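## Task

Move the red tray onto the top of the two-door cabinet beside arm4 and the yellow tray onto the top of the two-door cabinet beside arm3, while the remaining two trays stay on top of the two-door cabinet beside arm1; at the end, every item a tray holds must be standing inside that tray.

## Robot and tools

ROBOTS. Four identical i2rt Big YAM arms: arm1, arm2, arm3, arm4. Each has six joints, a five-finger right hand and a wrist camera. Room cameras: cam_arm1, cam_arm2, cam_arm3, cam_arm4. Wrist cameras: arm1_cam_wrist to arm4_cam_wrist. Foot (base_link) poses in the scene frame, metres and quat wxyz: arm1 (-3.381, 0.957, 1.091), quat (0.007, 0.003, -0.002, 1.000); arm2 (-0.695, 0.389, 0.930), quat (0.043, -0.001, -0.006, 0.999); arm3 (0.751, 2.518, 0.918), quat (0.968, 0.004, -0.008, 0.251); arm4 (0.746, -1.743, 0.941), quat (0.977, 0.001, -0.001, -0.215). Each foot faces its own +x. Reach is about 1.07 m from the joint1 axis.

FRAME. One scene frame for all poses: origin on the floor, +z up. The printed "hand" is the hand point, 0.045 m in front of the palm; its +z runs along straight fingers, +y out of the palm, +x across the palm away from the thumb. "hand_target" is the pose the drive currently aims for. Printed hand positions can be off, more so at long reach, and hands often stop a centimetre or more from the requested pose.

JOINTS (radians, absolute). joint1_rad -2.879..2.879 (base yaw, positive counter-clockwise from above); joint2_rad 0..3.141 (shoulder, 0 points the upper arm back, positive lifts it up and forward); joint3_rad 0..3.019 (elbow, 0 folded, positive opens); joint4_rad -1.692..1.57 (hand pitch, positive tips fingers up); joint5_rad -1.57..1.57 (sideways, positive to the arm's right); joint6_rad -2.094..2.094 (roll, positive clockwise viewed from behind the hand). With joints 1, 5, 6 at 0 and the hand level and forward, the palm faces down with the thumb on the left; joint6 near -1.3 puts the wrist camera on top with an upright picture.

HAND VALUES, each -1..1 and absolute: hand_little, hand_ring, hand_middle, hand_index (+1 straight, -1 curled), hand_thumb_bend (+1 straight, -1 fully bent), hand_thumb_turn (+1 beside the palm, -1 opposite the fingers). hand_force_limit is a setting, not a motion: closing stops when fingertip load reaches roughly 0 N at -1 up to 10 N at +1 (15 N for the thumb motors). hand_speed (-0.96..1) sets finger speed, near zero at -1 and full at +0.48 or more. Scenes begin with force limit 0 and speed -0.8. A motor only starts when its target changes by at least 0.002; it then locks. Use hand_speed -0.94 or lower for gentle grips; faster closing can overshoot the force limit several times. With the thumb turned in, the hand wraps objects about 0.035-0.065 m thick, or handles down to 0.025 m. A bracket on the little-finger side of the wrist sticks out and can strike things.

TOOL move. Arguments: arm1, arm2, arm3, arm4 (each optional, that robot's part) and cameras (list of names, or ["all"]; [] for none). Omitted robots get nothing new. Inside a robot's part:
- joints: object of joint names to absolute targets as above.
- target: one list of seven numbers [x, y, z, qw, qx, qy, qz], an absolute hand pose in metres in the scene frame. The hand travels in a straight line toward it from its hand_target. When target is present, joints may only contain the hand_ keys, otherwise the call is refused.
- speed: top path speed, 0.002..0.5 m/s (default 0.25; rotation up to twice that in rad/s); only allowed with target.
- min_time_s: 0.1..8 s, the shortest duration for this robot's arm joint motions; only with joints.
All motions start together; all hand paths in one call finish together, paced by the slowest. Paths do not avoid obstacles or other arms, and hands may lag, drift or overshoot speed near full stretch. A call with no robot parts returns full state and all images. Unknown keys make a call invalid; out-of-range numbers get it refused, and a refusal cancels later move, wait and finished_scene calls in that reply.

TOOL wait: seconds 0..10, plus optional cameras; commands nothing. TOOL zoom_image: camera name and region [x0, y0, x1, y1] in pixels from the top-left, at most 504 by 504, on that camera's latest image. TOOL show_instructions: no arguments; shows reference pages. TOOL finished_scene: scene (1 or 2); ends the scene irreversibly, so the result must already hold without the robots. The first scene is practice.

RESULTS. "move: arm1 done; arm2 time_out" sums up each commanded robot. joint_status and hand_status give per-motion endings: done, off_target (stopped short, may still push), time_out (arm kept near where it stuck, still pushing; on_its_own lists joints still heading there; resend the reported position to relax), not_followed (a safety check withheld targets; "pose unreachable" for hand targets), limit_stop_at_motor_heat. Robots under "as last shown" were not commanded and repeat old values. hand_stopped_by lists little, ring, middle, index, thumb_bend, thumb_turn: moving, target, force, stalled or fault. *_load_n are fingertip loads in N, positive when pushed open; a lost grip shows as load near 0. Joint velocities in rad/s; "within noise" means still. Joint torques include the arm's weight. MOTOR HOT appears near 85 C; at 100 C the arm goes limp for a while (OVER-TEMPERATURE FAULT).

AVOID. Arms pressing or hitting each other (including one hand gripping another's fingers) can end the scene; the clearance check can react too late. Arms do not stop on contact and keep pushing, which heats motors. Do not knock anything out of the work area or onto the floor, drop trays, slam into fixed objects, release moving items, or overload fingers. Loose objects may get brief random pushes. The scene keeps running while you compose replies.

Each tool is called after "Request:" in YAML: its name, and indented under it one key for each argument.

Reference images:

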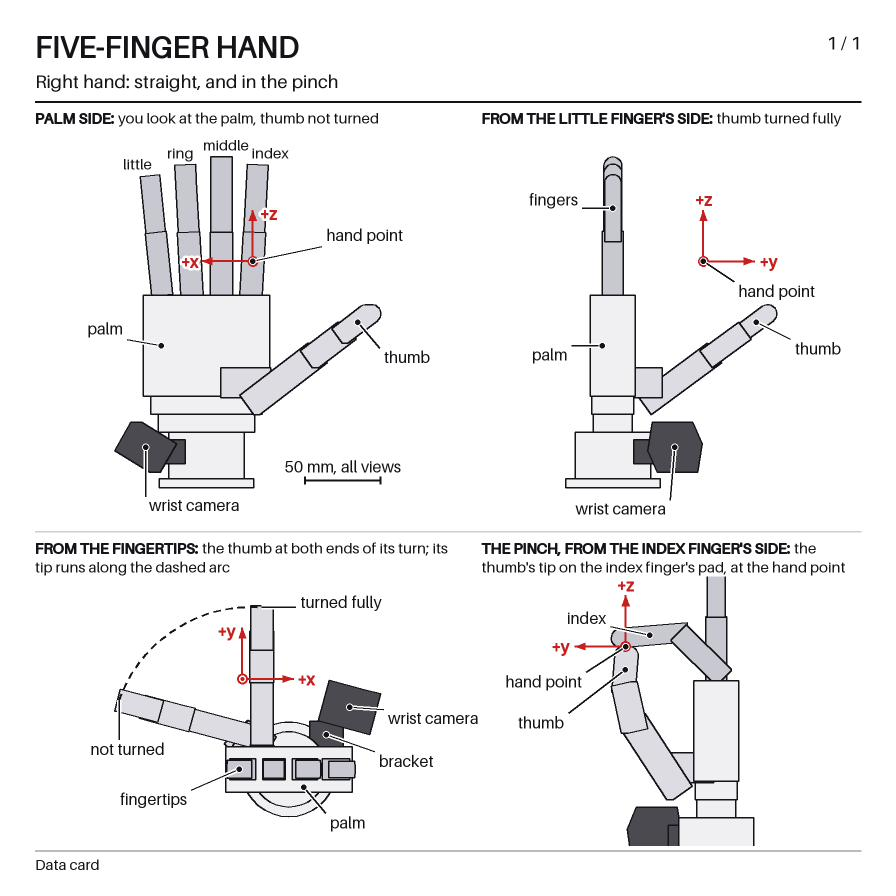

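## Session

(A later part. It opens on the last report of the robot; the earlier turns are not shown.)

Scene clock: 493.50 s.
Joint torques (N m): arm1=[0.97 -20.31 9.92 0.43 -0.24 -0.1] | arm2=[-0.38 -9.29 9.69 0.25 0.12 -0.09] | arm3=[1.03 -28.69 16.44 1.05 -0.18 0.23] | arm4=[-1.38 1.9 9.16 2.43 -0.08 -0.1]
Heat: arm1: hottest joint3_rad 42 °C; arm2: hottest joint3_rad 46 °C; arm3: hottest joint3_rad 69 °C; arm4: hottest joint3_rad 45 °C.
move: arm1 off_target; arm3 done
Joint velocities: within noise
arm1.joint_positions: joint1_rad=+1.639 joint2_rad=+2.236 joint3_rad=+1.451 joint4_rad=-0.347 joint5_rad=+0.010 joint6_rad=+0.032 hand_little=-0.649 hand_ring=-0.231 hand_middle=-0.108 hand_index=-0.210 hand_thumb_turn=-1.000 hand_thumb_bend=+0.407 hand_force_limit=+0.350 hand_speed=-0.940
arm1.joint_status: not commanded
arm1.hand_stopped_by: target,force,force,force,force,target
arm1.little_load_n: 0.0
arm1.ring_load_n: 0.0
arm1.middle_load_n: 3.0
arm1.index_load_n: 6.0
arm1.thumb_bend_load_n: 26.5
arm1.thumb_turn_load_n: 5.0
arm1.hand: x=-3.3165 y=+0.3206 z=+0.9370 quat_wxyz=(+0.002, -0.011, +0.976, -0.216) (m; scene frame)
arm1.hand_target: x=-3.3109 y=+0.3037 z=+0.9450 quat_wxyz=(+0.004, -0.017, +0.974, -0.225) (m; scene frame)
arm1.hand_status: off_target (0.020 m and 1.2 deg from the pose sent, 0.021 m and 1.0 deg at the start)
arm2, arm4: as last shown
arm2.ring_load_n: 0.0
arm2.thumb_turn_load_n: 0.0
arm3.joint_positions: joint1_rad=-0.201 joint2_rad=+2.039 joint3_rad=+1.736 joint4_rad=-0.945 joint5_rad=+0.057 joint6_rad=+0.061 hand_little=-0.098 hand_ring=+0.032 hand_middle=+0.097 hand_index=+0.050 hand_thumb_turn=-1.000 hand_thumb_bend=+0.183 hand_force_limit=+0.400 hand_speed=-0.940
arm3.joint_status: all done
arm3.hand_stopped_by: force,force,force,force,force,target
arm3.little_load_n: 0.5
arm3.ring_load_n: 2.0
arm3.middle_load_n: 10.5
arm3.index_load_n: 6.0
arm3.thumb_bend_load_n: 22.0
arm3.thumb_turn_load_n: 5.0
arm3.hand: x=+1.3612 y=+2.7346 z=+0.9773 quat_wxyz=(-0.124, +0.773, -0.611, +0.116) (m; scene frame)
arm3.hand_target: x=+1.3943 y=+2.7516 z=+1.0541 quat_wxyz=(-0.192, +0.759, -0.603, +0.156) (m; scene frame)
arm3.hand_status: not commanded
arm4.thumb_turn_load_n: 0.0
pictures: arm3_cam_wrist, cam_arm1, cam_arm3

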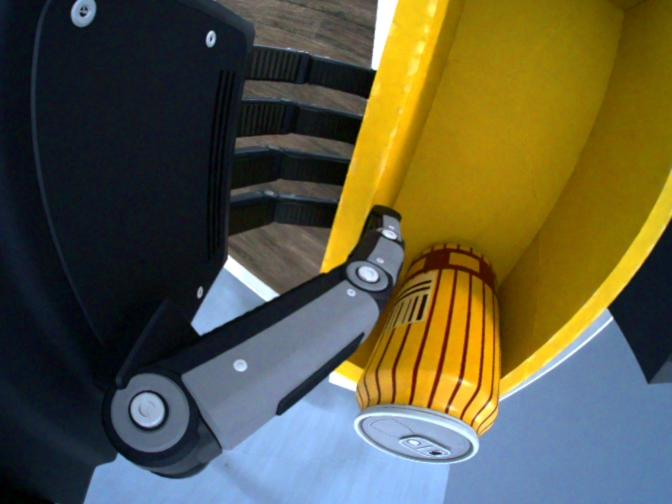

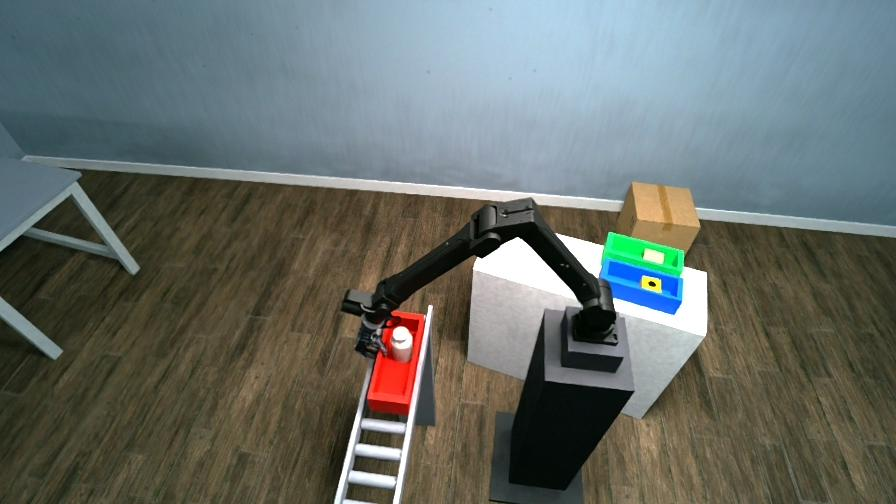

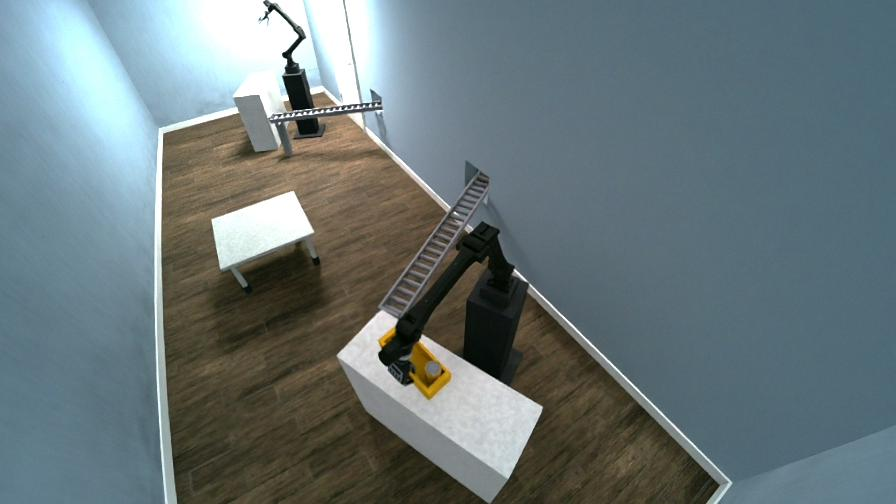

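Request:
move:
  arm1: {"target": [-3.314, 0.290, 0.930, 0.0033, -0.0145, 0.9743, -0.2250], "speed": 0.05}
  arm3: {"joints": {"joint1_rad": 0.07}, "min_time_s": 3.5}
  cameras: ["cam_arm1", "arm3_cam_wrist", "cam_arm3"]

Request:
zoom_image:
  camera: "cam_arm1"
  region: [320, 270, 480, 430]

Scene clock: 503.13 s.
Joint torques (N m): arm1=[0.38 -20.13 10.02 0.65 -0.23 -0.11] | arm2=[-0.91 -9.58 9.7 0.28 0.15 -0.08] | arm3=[0.73 -28.69 16.44 1.06 -0.17 0.22] | arm4=[-1.26 2.49 9.42 2.54 -0.02 -0.11]
Heat: arm1: hottest joint3_rad 44 °C; arm2: hottest joint3_rad 46 °C; arm3: hottest joint3_rad 71 °C; arm4: hottest joint3_rad 45 °C.
move: arm1 off_target; arm3 done
Joint velocities: within noise
arm1.joint_positions: joint1_rad=+1.639 joint2_rad=+2.280 joint3_rad=+1.502 joint4_rad=-0.350 joint5_rad=+0.010 joint6_rad=+0.021 hand_little=-0.649 hand_ring=-0.231 hand_middle=-0.108 hand_index=-0.210 hand_thumb_turn=-1.000 hand_thumb_bend=+0.407 hand_force_limit=+0.350 hand_speed=-0.940
arm1.joint_status: not commanded
arm1.hand_stopped_by: target,force,force,force,force,target
arm1.little_load_n: 0.0
arm1.ring_load_n: 0.0
arm1.middle_load_n: 0.0
arm1.index_load_n: 9.0
arm1.thumb_bend_load_n: 23.5
arm1.thumb_turn_load_n: 5.5
arm1.hand: x=-3.3165 y=+0.3074 z=+0.9256 quat_wxyz=(+0.001, -0.016, +0.976, -0.218) (m; scene frame)
arm1.hand_target: x=-3.3145 y=+0.2909 z=+0.9294 quat_wxyz=(+0.002, -0.020, +0.974, -0.225) (m; scene frame)
arm1.hand_status: off_target (0.018 m and 0.9 deg from the pose sent, 0.032 m and 1.2 deg at the start)
arm2, arm4: as last shown
arm2.ring_load_n: 0.5
arm2.thumb_bend_load_n: -0.5
arm3.joint_positions: joint1_rad=+0.066 joint2_rad=+2.039 joint3_rad=+1.736 joint4_rad=-0.945 joint5_rad=+0.057 joint6_rad=+0.061 hand_little=-0.098 hand_ring=+0.032 hand_middle=+0.097 hand_index=+0.050 hand_thumb_turn=-1.000 hand_thumb_bend=+0.183 hand_force_limit=+0.400 hand_speed=-0.940
arm3.joint_status: all done
arm3.hand_stopped_by: force,force,force,force,force,target
arm3.little_load_n: 0.5
arm3.ring_load_n: 2.0
arm3.middle_load_n: 11.0
arm3.index_load_n: 6.0
arm3.thumb_bend_load_n: 21.5
arm3.thumb_turn_load_n: 5.0
arm3.hand: x=+1.2824 y=+2.8882 z=+0.9780 quat_wxyz=(-0.138, +0.848, -0.502, +0.100) (m; scene frame)
arm3.hand_target: x=+1.3107 y=+2.9120 z=+1.0548 quat_wxyz=(-0.211, +0.831, -0.497, +0.131) (m; scene frame)
arm3.hand_status: not commanded
pictures: arm3_cam_wrist, cam_arm1, cam_arm3

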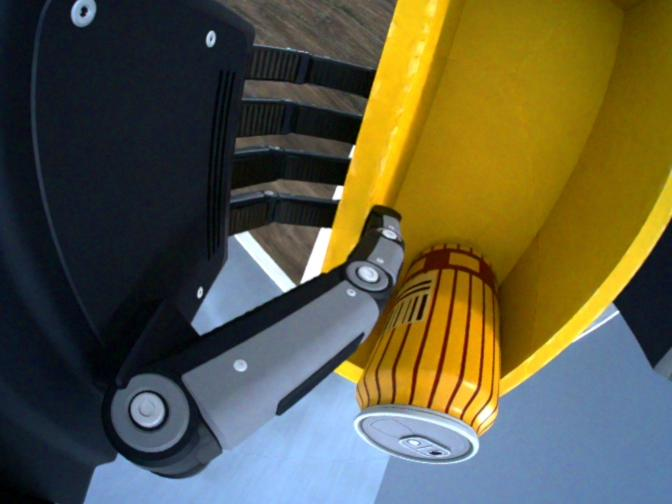

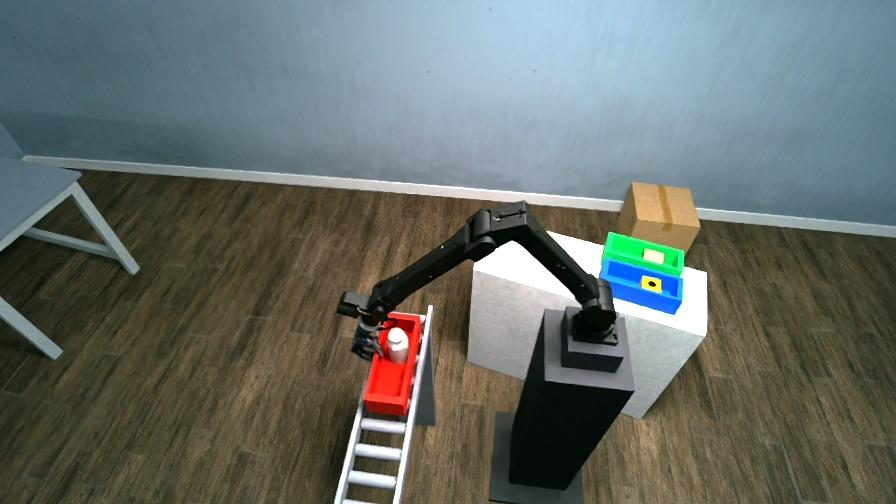

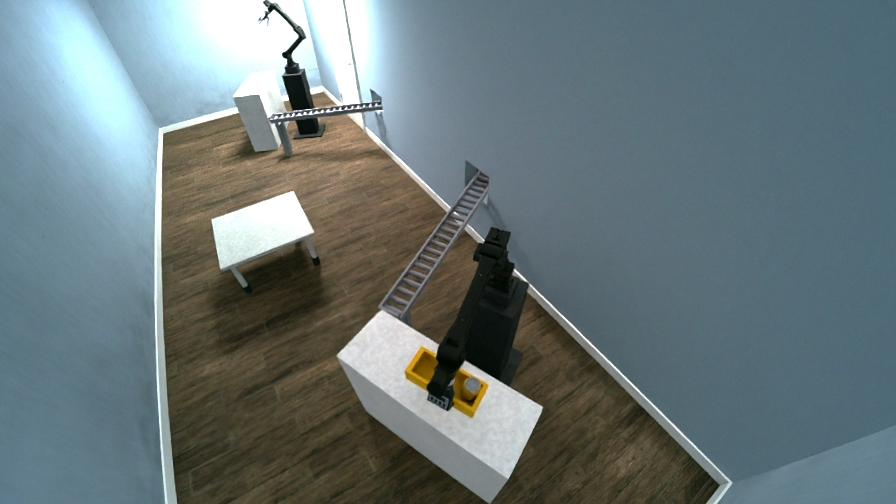

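Scaled by 3.150 from the camera's 896x504 image, which has a finer 1280x720 frame.

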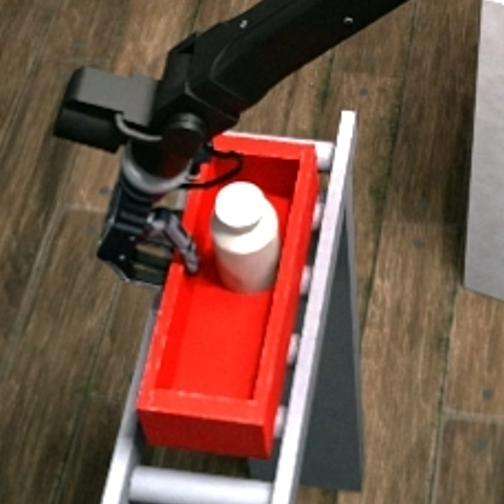

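Request:
move:
  arm1: {"target": [-3.314, 0.291, 0.902, 0.0033, -0.0145, 0.9743, -0.2250], "speed": 0.04}
  arm3: {"target": [1.311, 2.908, 0.98, -0.2163, 0.8363, -0.4877, 0.1261], "speed": 0.06}
  cameras: ["cam_arm1", "arm3_cam_wrist"]

Request:
zoom_image:
  camera: "cam_arm1"
  region: [320, 270, 480, 430]

Scene clock: 507.90 s.
Joint torques (N m): arm1=[0.32 -17.79 9.02 2.39 -0.22 0.02] | arm2=[-0.56 -10.34 9.57 0.18 0.14 -0.11] | arm3=[-0.03 -25.17 10.91 1.52 -0.29 0.07] | arm4=[-1.55 2.32 9.21 2.43 -0.06 -0.1]
Heat: arm1: hottest joint3_rad 44 °C; arm2: hottest joint3_rad 46 °C; arm3: hottest joint3_rad 71 °C; arm4: hottest joint3_rad 45 °C.
move: arm1 off_target; arm3 off_target
Joint velocities: within noise
arm1.joint_positions: joint1_rad=+1.639 joint2_rad=+2.296 joint3_rad=+1.516 joint4_rad=-0.344 joint5_rad=+0.010 joint6_rad=+0.021 hand_little=-0.649 hand_ring=-0.231 hand_middle=-0.108 hand_index=-0.210 hand_thumb_turn=-1.000 hand_thumb_bend=+0.407 hand_force_limit=+0.350 hand_speed=-0.940
arm1.joint_status: not commanded
arm1.hand_stopped_by: target,force,force,force,force,target
arm1.little_load_n: -2.0
arm1.ring_load_n: 0.0
arm1.middle_load_n: 0.0
arm1.index_load_n: 11.0
arm1.thumb_bend_load_n: 22.0
arm1.thumb_turn_load_n: 7.0
arm1.hand: x=-3.3163 y=+0.3029 z=+0.9209 quat_wxyz=(+0.001, -0.016, +0.975, -0.220) (m; scene frame)
arm1.hand_target: x=-3.3140 y=+0.2921 z=+0.9031 quat_wxyz=(+0.003, -0.014, +0.974, -0.226) (m; scene frame)
arm1.hand_status: off_target (0.022 m and 0.7 deg from the pose sent, 0.029 m and 0.9 deg at the start)
arm2: as last shown
arm2.ring_load_n: 0.0
arm2.thumb_bend_load_n: 0.0
arm3.joint_positions: joint1_rad=+0.052 joint2_rad=+2.039 joint3_rad=+1.661 joint4_rad=-0.766 joint5_rad=+0.037 joint6_rad=+0.050 hand_little=-0.098 hand_ring=+0.032 hand_middle=+0.097 hand_index=+0.050 hand_thumb_turn=-1.000 hand_thumb_bend=+0.183 hand_force_limit=+0.400 hand_speed=-0.940
arm3.joint_status: not commanded
arm3.hand_stopped_by: force,force,force,force,force,target
arm3.little_load_n: 0.5
arm3.ring_load_n: 2.0
arm3.middle_load_n: 10.5
arm3.index_load_n: 5.5
arm3.thumb_bend_load_n: 22.0
arm3.thumb_turn_load_n: 5.0
arm3.hand: x=+1.3015 y=+2.8935 z=+0.9562 quat_wxyz=(-0.187, +0.839, -0.498, +0.117) (m; scene frame)
arm3.hand_target: x=+1.3157 y=+2.9001 z=+0.9796 quat_wxyz=(-0.215, +0.833, -0.494, +0.128) (m; scene frame)
arm3.hand_status: off_target (0.029 m and 3.7 deg from the pose sent, 0.035 m and 9.6 deg at the start)
arm4.joint_positions: joint1_rad=-0.372 joint2_rad=+0.628 joint3_rad=+1.427 joint4_rad=-1.367 joint5_rad=-0.046 joint6_rad=-0.848 hand_little=+1.000 hand_ring=+1.000 hand_middle=+1.000 hand_index=+1.000 hand_thumb_turn=+1.000 hand_thumb_bend=+1.000 hand_force_limit=+0.000 hand_speed=-0.800
arm4.joint_status: not commanded
arm4.hand_stopped_by: target,target,target,target,target,target
arm4.little_load_n: 0.0
arm4.ring_load_n: -0.5
arm4.middle_load_n: 0.0
arm4.index_load_n: 0.0
arm4.thumb_bend_load_n: 0.0
arm4.thumb_turn_load_n: -0.5
arm4.hand: x=+0.8813 y=-1.9107 z=+1.4245 quat_wxyz=(-0.002, +0.640, -0.599, +0.481) (m; scene frame)
arm4.hand_target: x=+0.8806 y=-1.9099 z=+1.4342 quat_wxyz=(-0.001, +0.636, -0.595, +0.491) (m; scene frame)
arm4.hand_status: not commanded
pictures: arm3_cam_wrist, cam_arm1

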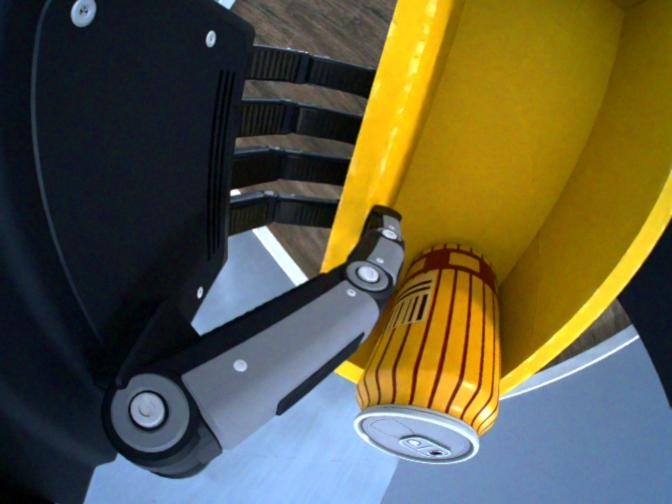

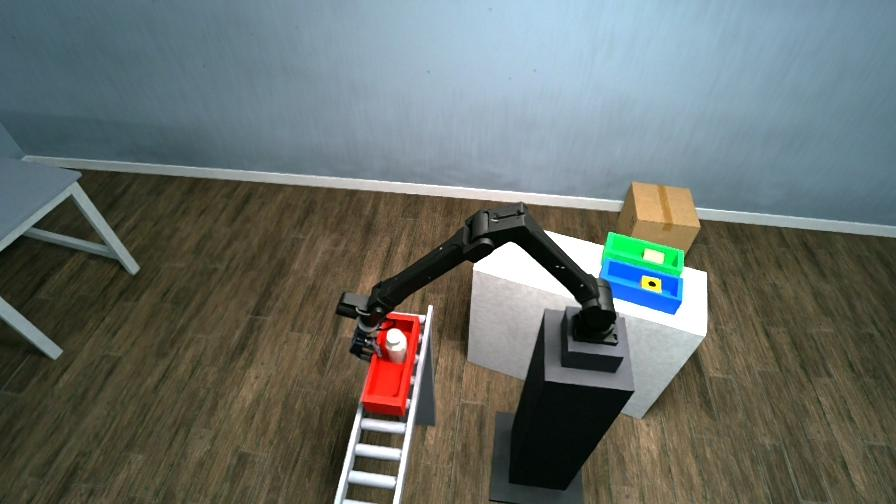

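Scaled by 3.150 from the camera's 896x504 image, which has a finer 1280x720 frame.

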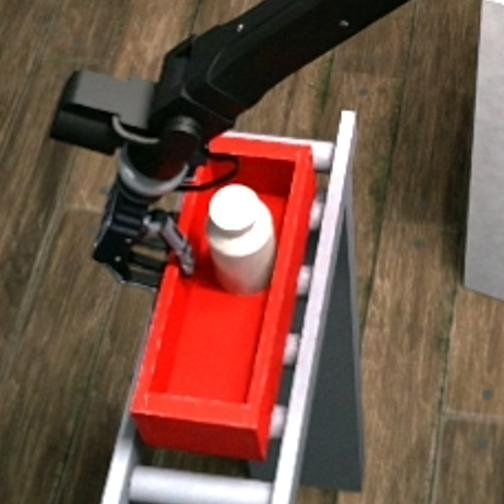

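Request:
zoom_image:
  camera: "cam_arm1"
  region: [345, 300, 445, 430]

Scaled by 3.877 from the camera's 896x504 image, which has a finer 1280x720 frame.

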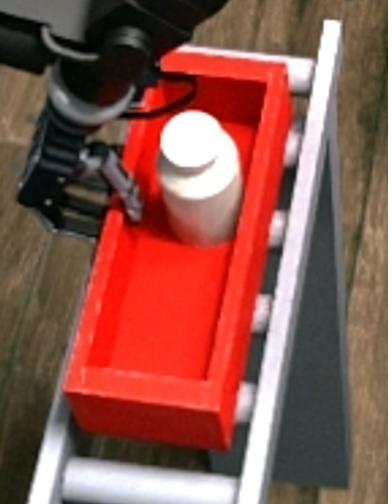

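Request:
move:
  arm1: {"target": [-3.314, 0.313, 0.930, 0.0033, -0.0145, 0.9743, -0.2250], "speed": 0.04}
  arm3: {"target": [1.302, 2.900, 0.93, -0.2163, 0.8363, -0.4877, 0.1261], "speed": 0.06}
  cameras: ["cam_arm1", "arm3_cam_wrist"]

Request:
zoom_image:
  camera: "cam_arm1"
  region: [345, 300, 445, 430]

Scene clock: 513.40 s.
Joint torques (N m): arm1=[0.56 -23 5.63 1.66 -0.19 0.03] | arm2=[-0.38 -9.99 9.84 0.35 0.08 -0.04] | arm3=[0.79 -24.94 10.48 1.51 -0.29 0.07] | arm4=[-1.55 2.32 9.22 2.36 -0.08 -0.08]
Heat: arm1: hottest joint3_rad 43 °C; arm2: hottest joint3_rad 46 °C; arm3: hottest joint3_rad 69 °C; arm4: hottest joint3_rad 45 °C.
move: arm1 done; arm3 off_target
Joint velocities: within noise
arm1.joint_positions: joint1_rad=+1.639 joint2_rad=+2.274 joint3_rad=+1.473 joint4_rad=-0.330 joint5_rad=+0.010 joint6_rad=+0.021 hand_little=-0.649 hand_ring=-0.231 hand_middle=-0.108 hand_index=-0.210 hand_thumb_turn=-1.000 hand_thumb_bend=+0.407 hand_force_limit=+0.350 hand_speed=-0.940
arm1.joint_status: not commanded
arm1.hand_stopped_by: target,force,force,force,force,target
arm1.little_load_n: -1.5
arm1.ring_load_n: 0.0
arm1.middle_load_n: 0.0
arm1.index_load_n: 10.0
arm1.thumb_bend_load_n: 22.5
arm1.thumb_turn_load_n: 6.5
arm1.hand: x=-3.3170 y=+0.3159 z=+0.9211 quat_wxyz=(+0.001, -0.016, +0.976, -0.216) (m; scene frame)
arm1.hand_target: x=-3.3141 y=+0.3126 z=+0.9302 quat_wxyz=(+0.003, -0.015, +0.974, -0.225) (m; scene frame)
arm1.hand_status: done (0.010 m and 1.1 deg from the pose sent, 0.014 m and 0.7 deg at the start)
arm2, arm4: as last shown
arm3.joint_positions: joint1_rad=+0.052 joint2_rad=+2.057 joint3_rad=+1.552 joint4_rad=-0.639 joint5_rad=+0.036 joint6_rad=+0.045 hand_little=-0.098 hand_ring=+0.032 hand_middle=+0.097 hand_index=+0.050 hand_thumb_turn=-1.000 hand_thumb_bend=+0.183 hand_force_limit=+0.400 hand_speed=-0.940
arm3.joint_status: not commanded
arm3.hand_stopped_by: force,force,force,force,force,target
arm3.little_load_n: 0.5
arm3.ring_load_n: 2.0
arm3.middle_load_n: 10.5
arm3.index_load_n: 5.5
arm3.thumb_bend_load_n: 22.0
arm3.thumb_turn_load_n: 5.0
arm3.hand: x=+1.2891 y=+2.8859 z=+0.9077 quat_wxyz=(-0.187, +0.840, -0.496, +0.116) (m; scene frame)
arm3.hand_target: x=+1.3012 y=+2.8992 z=+0.9309 quat_wxyz=(-0.216, +0.836, -0.488, +0.127) (m; scene frame)
arm3.hand_status: off_target (0.029 m and 3.7 deg from the pose sent, 0.027 m and 3.7 deg at the start)
arm4.ring_load_n: 0.0
arm4.thumb_turn_load_n: 0.0
pictures: arm3_cam_wrist, cam_arm1

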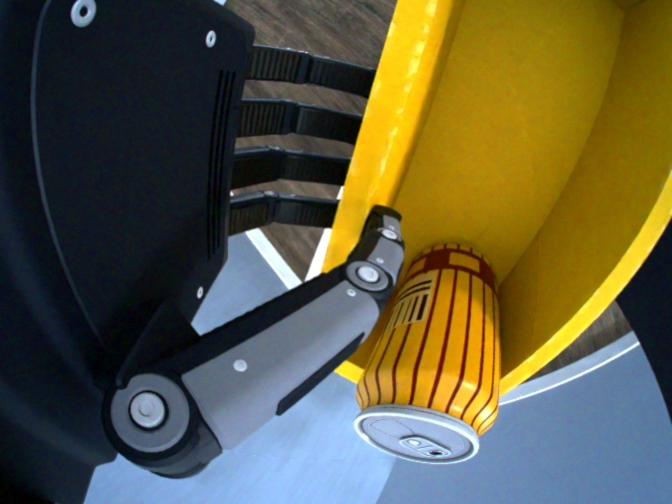

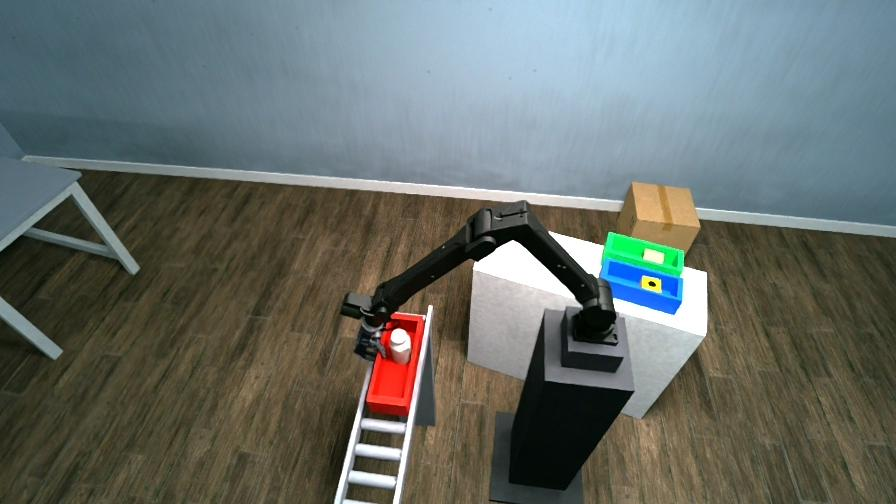

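Scaled by 3.877 from the camera's 896x504 image, which has a finer 1280x720 frame.

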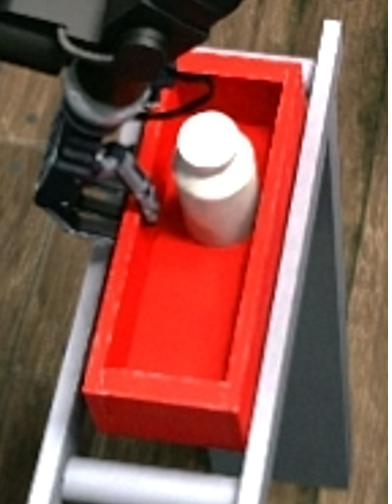

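Request:
move:
  arm1: {"target": [-3.314, 0.298, 0.912, 0.0033, -0.0145, 0.9743, -0.2250], "speed": 0.04}
  arm3: {"target": [1.295, 2.892, 0.88, -0.2163, 0.8363, -0.4877, 0.1261], "speed": 0.05}
  cameras: ["cam_arm1", "arm3_cam_wrist"]

Request:
zoom_image:
  camera: "cam_arm1"
  region: [345, 300, 445, 430]

Scene clock: 516.43 s.
Joint torques (N m): arm1=[0.44 -18.49 9.26 1.73 -0.2 0.02] | arm2=[-0.73 -9.76 9.84 0.21 0.11 -0.07] | arm3=[0.44 -24.59 9.81 1.48 -0.3 0.07] | arm4=[-1.61 2.14 9.26 2.43 -0.07 -0.16]
Heat: arm1: hottest joint3_rad 43 °C; arm2: hottest joint3_rad 46 °C; arm3: hottest joint3_rad 68 °C; arm4: hottest joint3_rad 45 °C.
move: arm1 off_target; arm3 off_target
Joint velocities: within noise
arm1.joint_positions: joint1_rad=+1.639 joint2_rad=+2.279 joint3_rad=+1.482 joint4_rad=-0.330 joint5_rad=+0.010 joint6_rad=+0.021 hand_little=-0.649 hand_ring=-0.231 hand_middle=-0.108 hand_index=-0.210 hand_thumb_turn=-1.000 hand_thumb_bend=+0.407 hand_force_limit=+0.350 hand_speed=-0.940
arm1.joint_status: not commanded
arm1.hand_stopped_by: target,force,force,force,force,target
arm1.little_load_n: -1.5
arm1.ring_load_n: 0.0
arm1.middle_load_n: 0.0
arm1.index_load_n: 10.0
arm1.thumb_bend_load_n: 22.5
arm1.thumb_turn_load_n: 6.5
arm1.hand: x=-3.3168 y=+0.3123 z=+0.9213 quat_wxyz=(+0.001, -0.016, +0.976, -0.218) (m; scene frame)
arm1.hand_target: x=-3.3140 y=+0.2989 z=+0.9121 quat_wxyz=(+0.003, -0.014, +0.974, -0.225) (m; scene frame)
arm1.hand_status: off_target (0.017 m and 0.8 deg from the pose sent, 0.020 m and 1.1 deg at the start)
arm2, arm4: as last shown
arm2.middle_load_n: 0.5
arm3.joint_positions: joint1_rad=+0.052 joint2_rad=+2.097 joint3_rad=+1.474 joint4_rad=-0.518 joint5_rad=+0.032 joint6_rad=+0.041 hand_little=-0.098 hand_ring=+0.032 hand_middle=+0.097 hand_index=+0.050 hand_thumb_turn=-1.000 hand_thumb_bend=+0.183 hand_force_limit=+0.400 hand_speed=-0.940
arm3.joint_status: not commanded
arm3.hand_stopped_by: force,force,force,force,force,target
arm3.little_load_n: 0.5
arm3.ring_load_n: 2.0
arm3.middle_load_n: 10.5
arm3.index_load_n: 6.0
arm3.thumb_bend_load_n: 22.0
arm3.thumb_turn_load_n: 5.0
arm3.hand: x=+1.2797 y=+2.8806 z=+0.8599 quat_wxyz=(-0.189, +0.841, -0.493, +0.116) (m; scene frame)
arm3.hand_target: x=+1.2941 y=+2.8913 z=+0.8801 quat_wxyz=(-0.216, +0.836, -0.488, +0.126) (m; scene frame)
arm3.hand_status: off_target (0.028 m and 3.4 deg from the pose sent, 0.029 m and 3.7 deg at the start)
pictures: arm3_cam_wrist, cam_arm1

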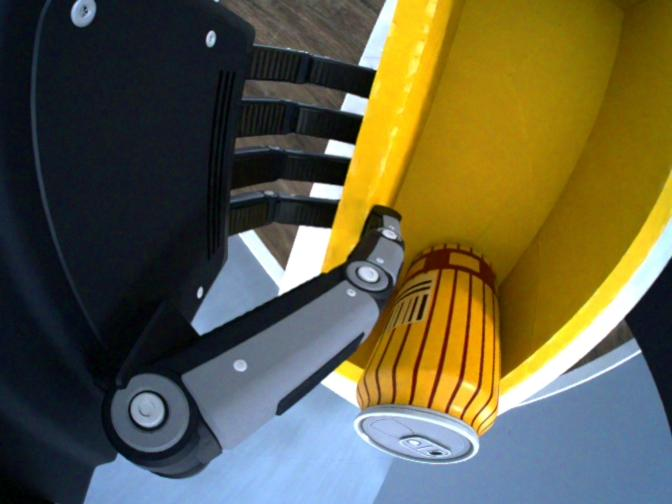

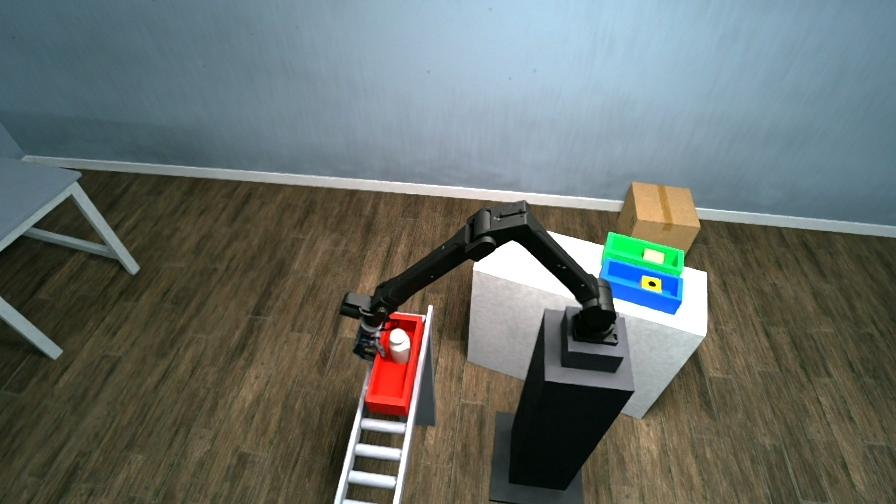

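Scaled by 3.877 from the camera's 896x504 image, which has a finer 1280x720 frame.

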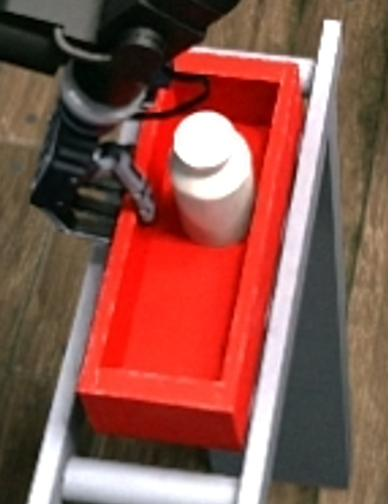

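Request:
move:
  arm1: {"target": [-3.314, 0.300, 0.922, 0.0033, -0.0145, 0.9743, -0.2250], "speed": 0.03, "joints": {"hand_speed": -0.85, "hand_thumb_bend": 0.65, "hand_little": 0.3, "hand_ring": 0.3, "hand_middle": 0.3, "hand_index": 0.3}}
  arm3: {"target": [1.293, 2.889, 0.855, -0.2163, 0.8363, -0.4877, 0.1261], "speed": 0.04}
  cameras: ["cam_arm1", "arm3_cam_wrist", "cam_arm3"]

Request:
zoom_image:
  camera: "cam_arm1"
  region: [345, 300, 445, 430]

Scene clock: 520.77 s.
Joint torques (N m): arm1=[0.26 -20.31 8.64 1.2 -0.06 0] | arm2=[-0.62 -10.52 9.88 0.35 0.12 -0.09] | arm3=[0.21 -23.77 9.21 1.72 -0.15 0.07] | arm4=[-1.08 2.14 9.33 2.43 -0.05 -0.1]
Heat: arm1: hottest joint3_rad 43 °C; arm2: hottest joint3_rad 46 °C; arm3: hottest joint3_rad 67 °C; arm4: hottest joint3_rad 45 °C.
move: arm1 off_target; arm3 off_target
Joint velocities: within noise
arm1.joint_positions: joint1_rad=+1.642 joint2_rad=+2.279 joint3_rad=+1.482 joint4_rad=-0.330 joint5_rad=-0.006 joint6_rad=+0.033 hand_little=+0.300 hand_ring=+0.300 hand_middle=+0.300 hand_index=+0.300 hand_thumb_turn=-1.000 hand_thumb_bend=+0.650 hand_force_limit=+0.350 hand_speed=-0.850
arm1.joint_status: all done
arm1.hand_stopped_by: target,target,target,target,target,target
arm1.little_load_n: 0.0
arm1.ring_load_n: 0.0
arm1.middle_load_n: 0.0
arm1.index_load_n: 0.0
arm1.thumb_bend_load_n: 0.0
arm1.thumb_turn_load_n: 0.5
arm1.hand: x=-3.3111 y=+0.3126 z=+0.9218 quat_wxyz=(+0.010, -0.013, +0.976, -0.218) (m; scene frame)
arm1.hand_target: x=-3.3103 y=+0.3007 z=+0.9223 quat_wxyz=(+0.010, -0.011, +0.974, -0.225) (m; scene frame)
arm1.hand_status: off_target (0.013 m and 1.2 deg from the pose sent, 0.013 m and 0.8 deg at the start)
arm2, arm4: as last shown
arm2.middle_load_n: 0.0
arm3.joint_positions: joint1_rad=+0.052 joint2_rad=+2.118 joint3_rad=+1.454 joint4_rad=-0.467 joint5_rad=+0.026 joint6_rad=+0.039 hand_little=-0.098 hand_ring=+0.032 hand_middle=+0.097 hand_index=+0.050 hand_thumb_turn=-1.000 hand_thumb_bend=+0.183 hand_force_limit=+0.400 hand_speed=-0.940
arm3.joint_status: not commanded
arm3.hand_stopped_by: force,force,force,force,force,target
arm3.little_load_n: 3.5
arm3.ring_load_n: 0.5
arm3.middle_load_n: 6.0
arm3.index_load_n: 4.0
arm3.thumb_bend_load_n: 14.0
arm3.thumb_turn_load_n: 1.5
arm3.hand: x=+1.2786 y=+2.8812 z=+0.8425 quat_wxyz=(-0.194, +0.841, -0.492, +0.116) (m; scene frame)
arm3.hand_target: x=+1.2923 y=+2.8887 z=+0.8549 quat_wxyz=(-0.216, +0.836, -0.488, +0.126) (m; scene frame)
arm3.hand_status: off_target (0.021 m and 2.9 deg from the pose sent, 0.016 m and 3.4 deg at the start)
pictures: arm3_cam_wrist, cam_arm1, cam_arm3

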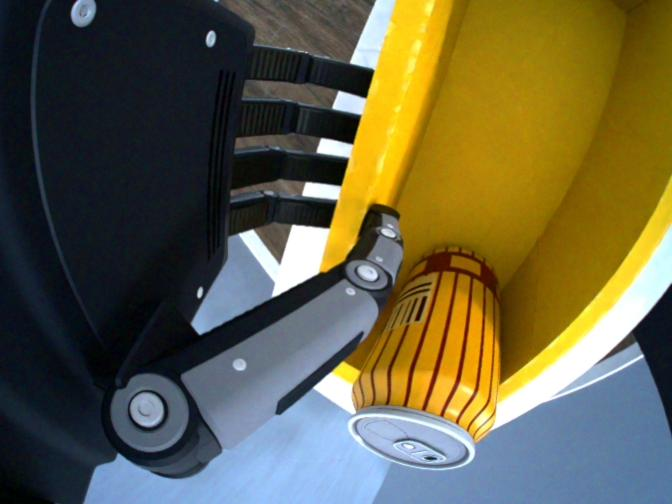

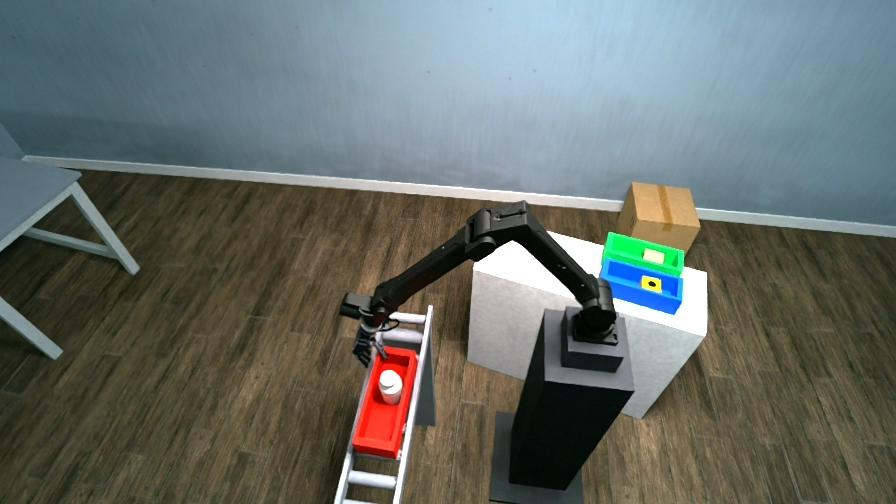

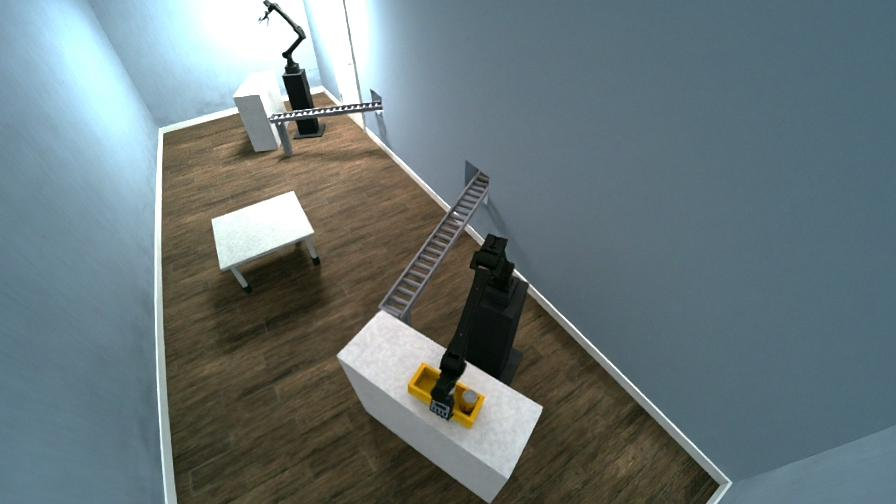

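Scaled by 3.877 from the camera's 896x504 image, which has a finer 1280x720 frame.

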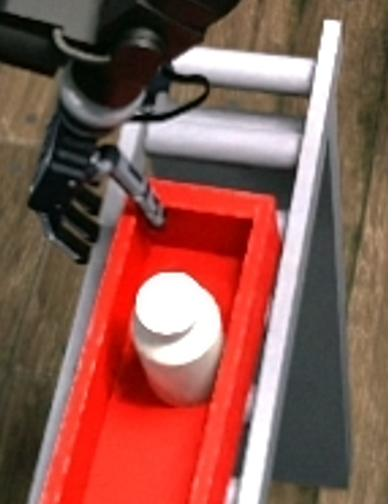

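Request:
move:
  arm1: {"target": [-3.316, 0.300, 1.08, 0.0033, -0.0145, 0.9743, -0.2250], "speed": 0.12}
  arm3: {"target": [1.291, 2.887, 0.830, -0.2163, 0.8363, -0.4877, 0.1261], "speed": 0.03}
  cameras: ["cam_arm1", "arm3_cam_wrist", "cam_arm3"]

Request:
zoom_image:
  camera: "cam_arm3"
  region: [380, 340, 520, 450]

Scene clock: 524.13 s.
Joint torques (N m): arm1=[-0.15 -20.89 10.32 0.57 0.01 -0.15] | arm2=[-0.15 -9.64 9.73 0.36 0.09 -0.04] | arm3=[0.09 -21.95 8.39 1.95 -0.11 0.07] | arm4=[-1.61 2.14 9.29 2.39 -0.1 -0.13]
Heat: arm1: hottest joint3_rad 43 °C; arm2: hottest joint3_rad 46 °C; arm3: hottest joint3_rad 65 °C; arm4: hottest joint3_rad 45 °C.
move: arm1 off_target; arm3 done
Joint velocities: within noise
arm1.joint_positions: joint1_rad=+1.642 joint2_rad=+2.053 joint3_rad=+1.536 joint4_rad=-0.615 joint5_rad=+0.002 joint6_rad=+0.033 hand_little=+0.300 hand_ring=+0.300 hand_middle=+0.300 hand_index=+0.300 hand_thumb_turn=-1.000 hand_thumb_bend=+0.650 hand_force_limit=+0.350 hand_speed=-0.850
arm1.joint_status: not commanded
arm1.hand_stopped_by: target,target,target,target,target,target
arm1.little_load_n: 0.5
arm1.ring_load_n: -0.5
arm1.middle_load_n: 0.0
arm1.index_load_n: 0.0
arm1.thumb_bend_load_n: 0.0
arm1.thumb_turn_load_n: 0.0
arm1.hand: x=-3.3118 y=+0.3105 z=+1.0658 quat_wxyz=(+0.006, -0.012, +0.977, -0.215) (m; scene frame)
arm1.hand_target: x=-3.3158 y=+0.2985 z=+1.0795 quat_wxyz=(+0.003, -0.014, +0.974, -0.225) (m; scene frame)
arm1.hand_status: off_target (0.018 m and 1.2 deg from the pose sent, 0.159 m and 1.2 deg at the start)
arm2, arm4: as last shown
arm2.middle_load_n: 0.5
arm3.joint_positions: joint1_rad=+0.052 joint2_rad=+2.132 joint3_rad=+1.444 joint4_rad=-0.418 joint5_rad=+0.026 joint6_rad=+0.039 hand_little=-0.098 hand_ring=+0.032 hand_middle=+0.096 hand_index=+0.050 hand_thumb_turn=-1.000 hand_thumb_bend=+0.180 hand_force_limit=+0.400 hand_speed=-0.940
arm3.joint_status: not commanded
arm3.hand_stopped_by: force,force,force,force,force,target
arm3.little_load_n: 0.5
arm3.ring_load_n: 0.0
arm3.middle_load_n: 0.0
arm3.index_load_n: 3.0
arm3.thumb_bend_load_n: 6.0
arm3.thumb_turn_load_n: 0.5
arm3.hand: x=+1.2833 y=+2.8842 z=+0.8339 quat_wxyz=(-0.205, +0.838, -0.490, +0.122) (m; scene frame)
arm3.hand_target: x=+1.2913 y=+2.8870 z=+0.8304 quat_wxyz=(-0.217, +0.836, -0.488, +0.127) (m; scene frame)
arm3.hand_status: done (0.009 m and 1.4 deg from the pose sent, 0.019 m and 2.9 deg at the start)
pictures: arm3_cam_wrist, cam_arm1, cam_arm3

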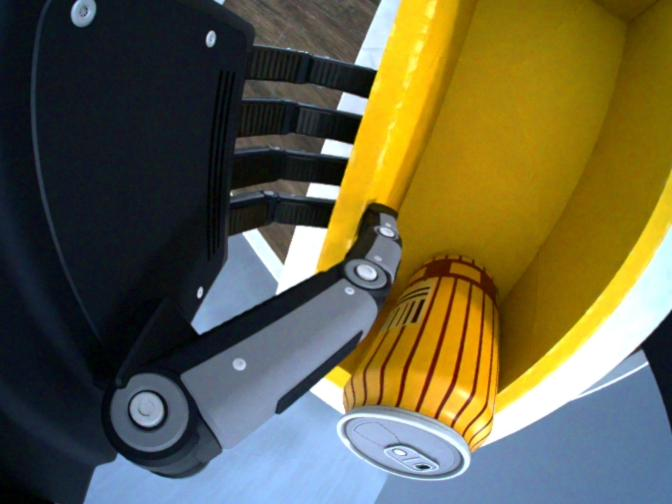

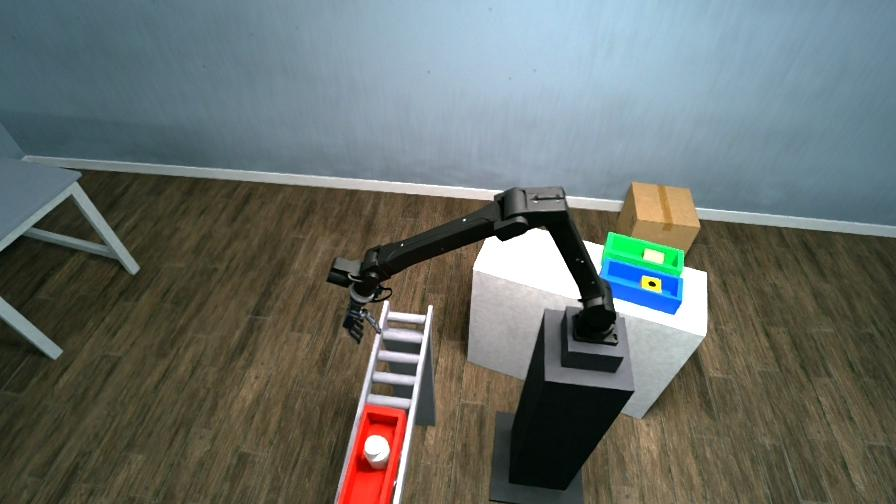

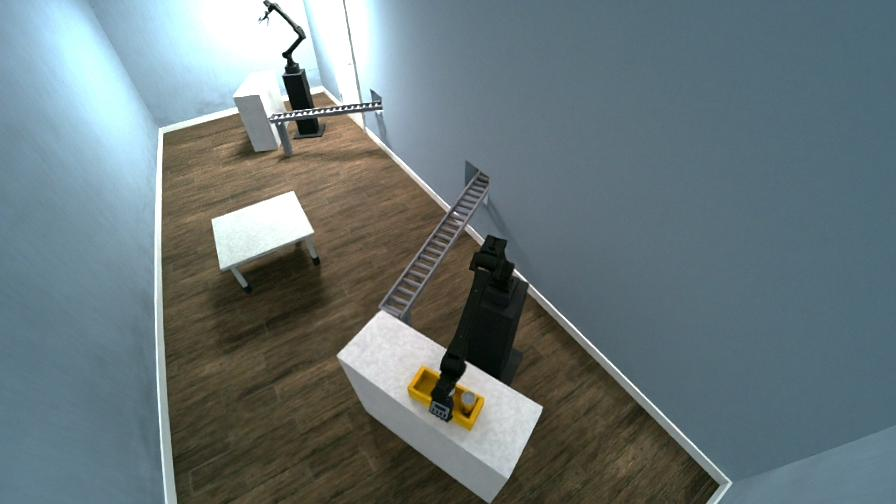

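Scaled by 3.600 from the camera's 896x504 image, which has a finer 1280x720 frame.

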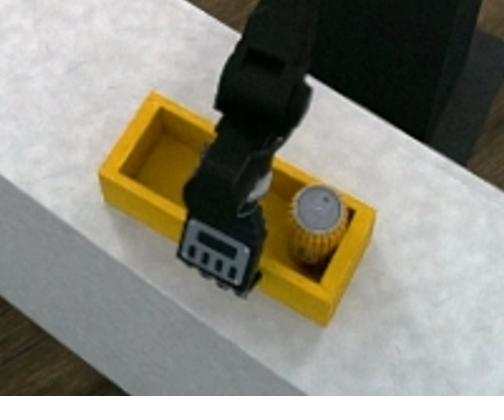

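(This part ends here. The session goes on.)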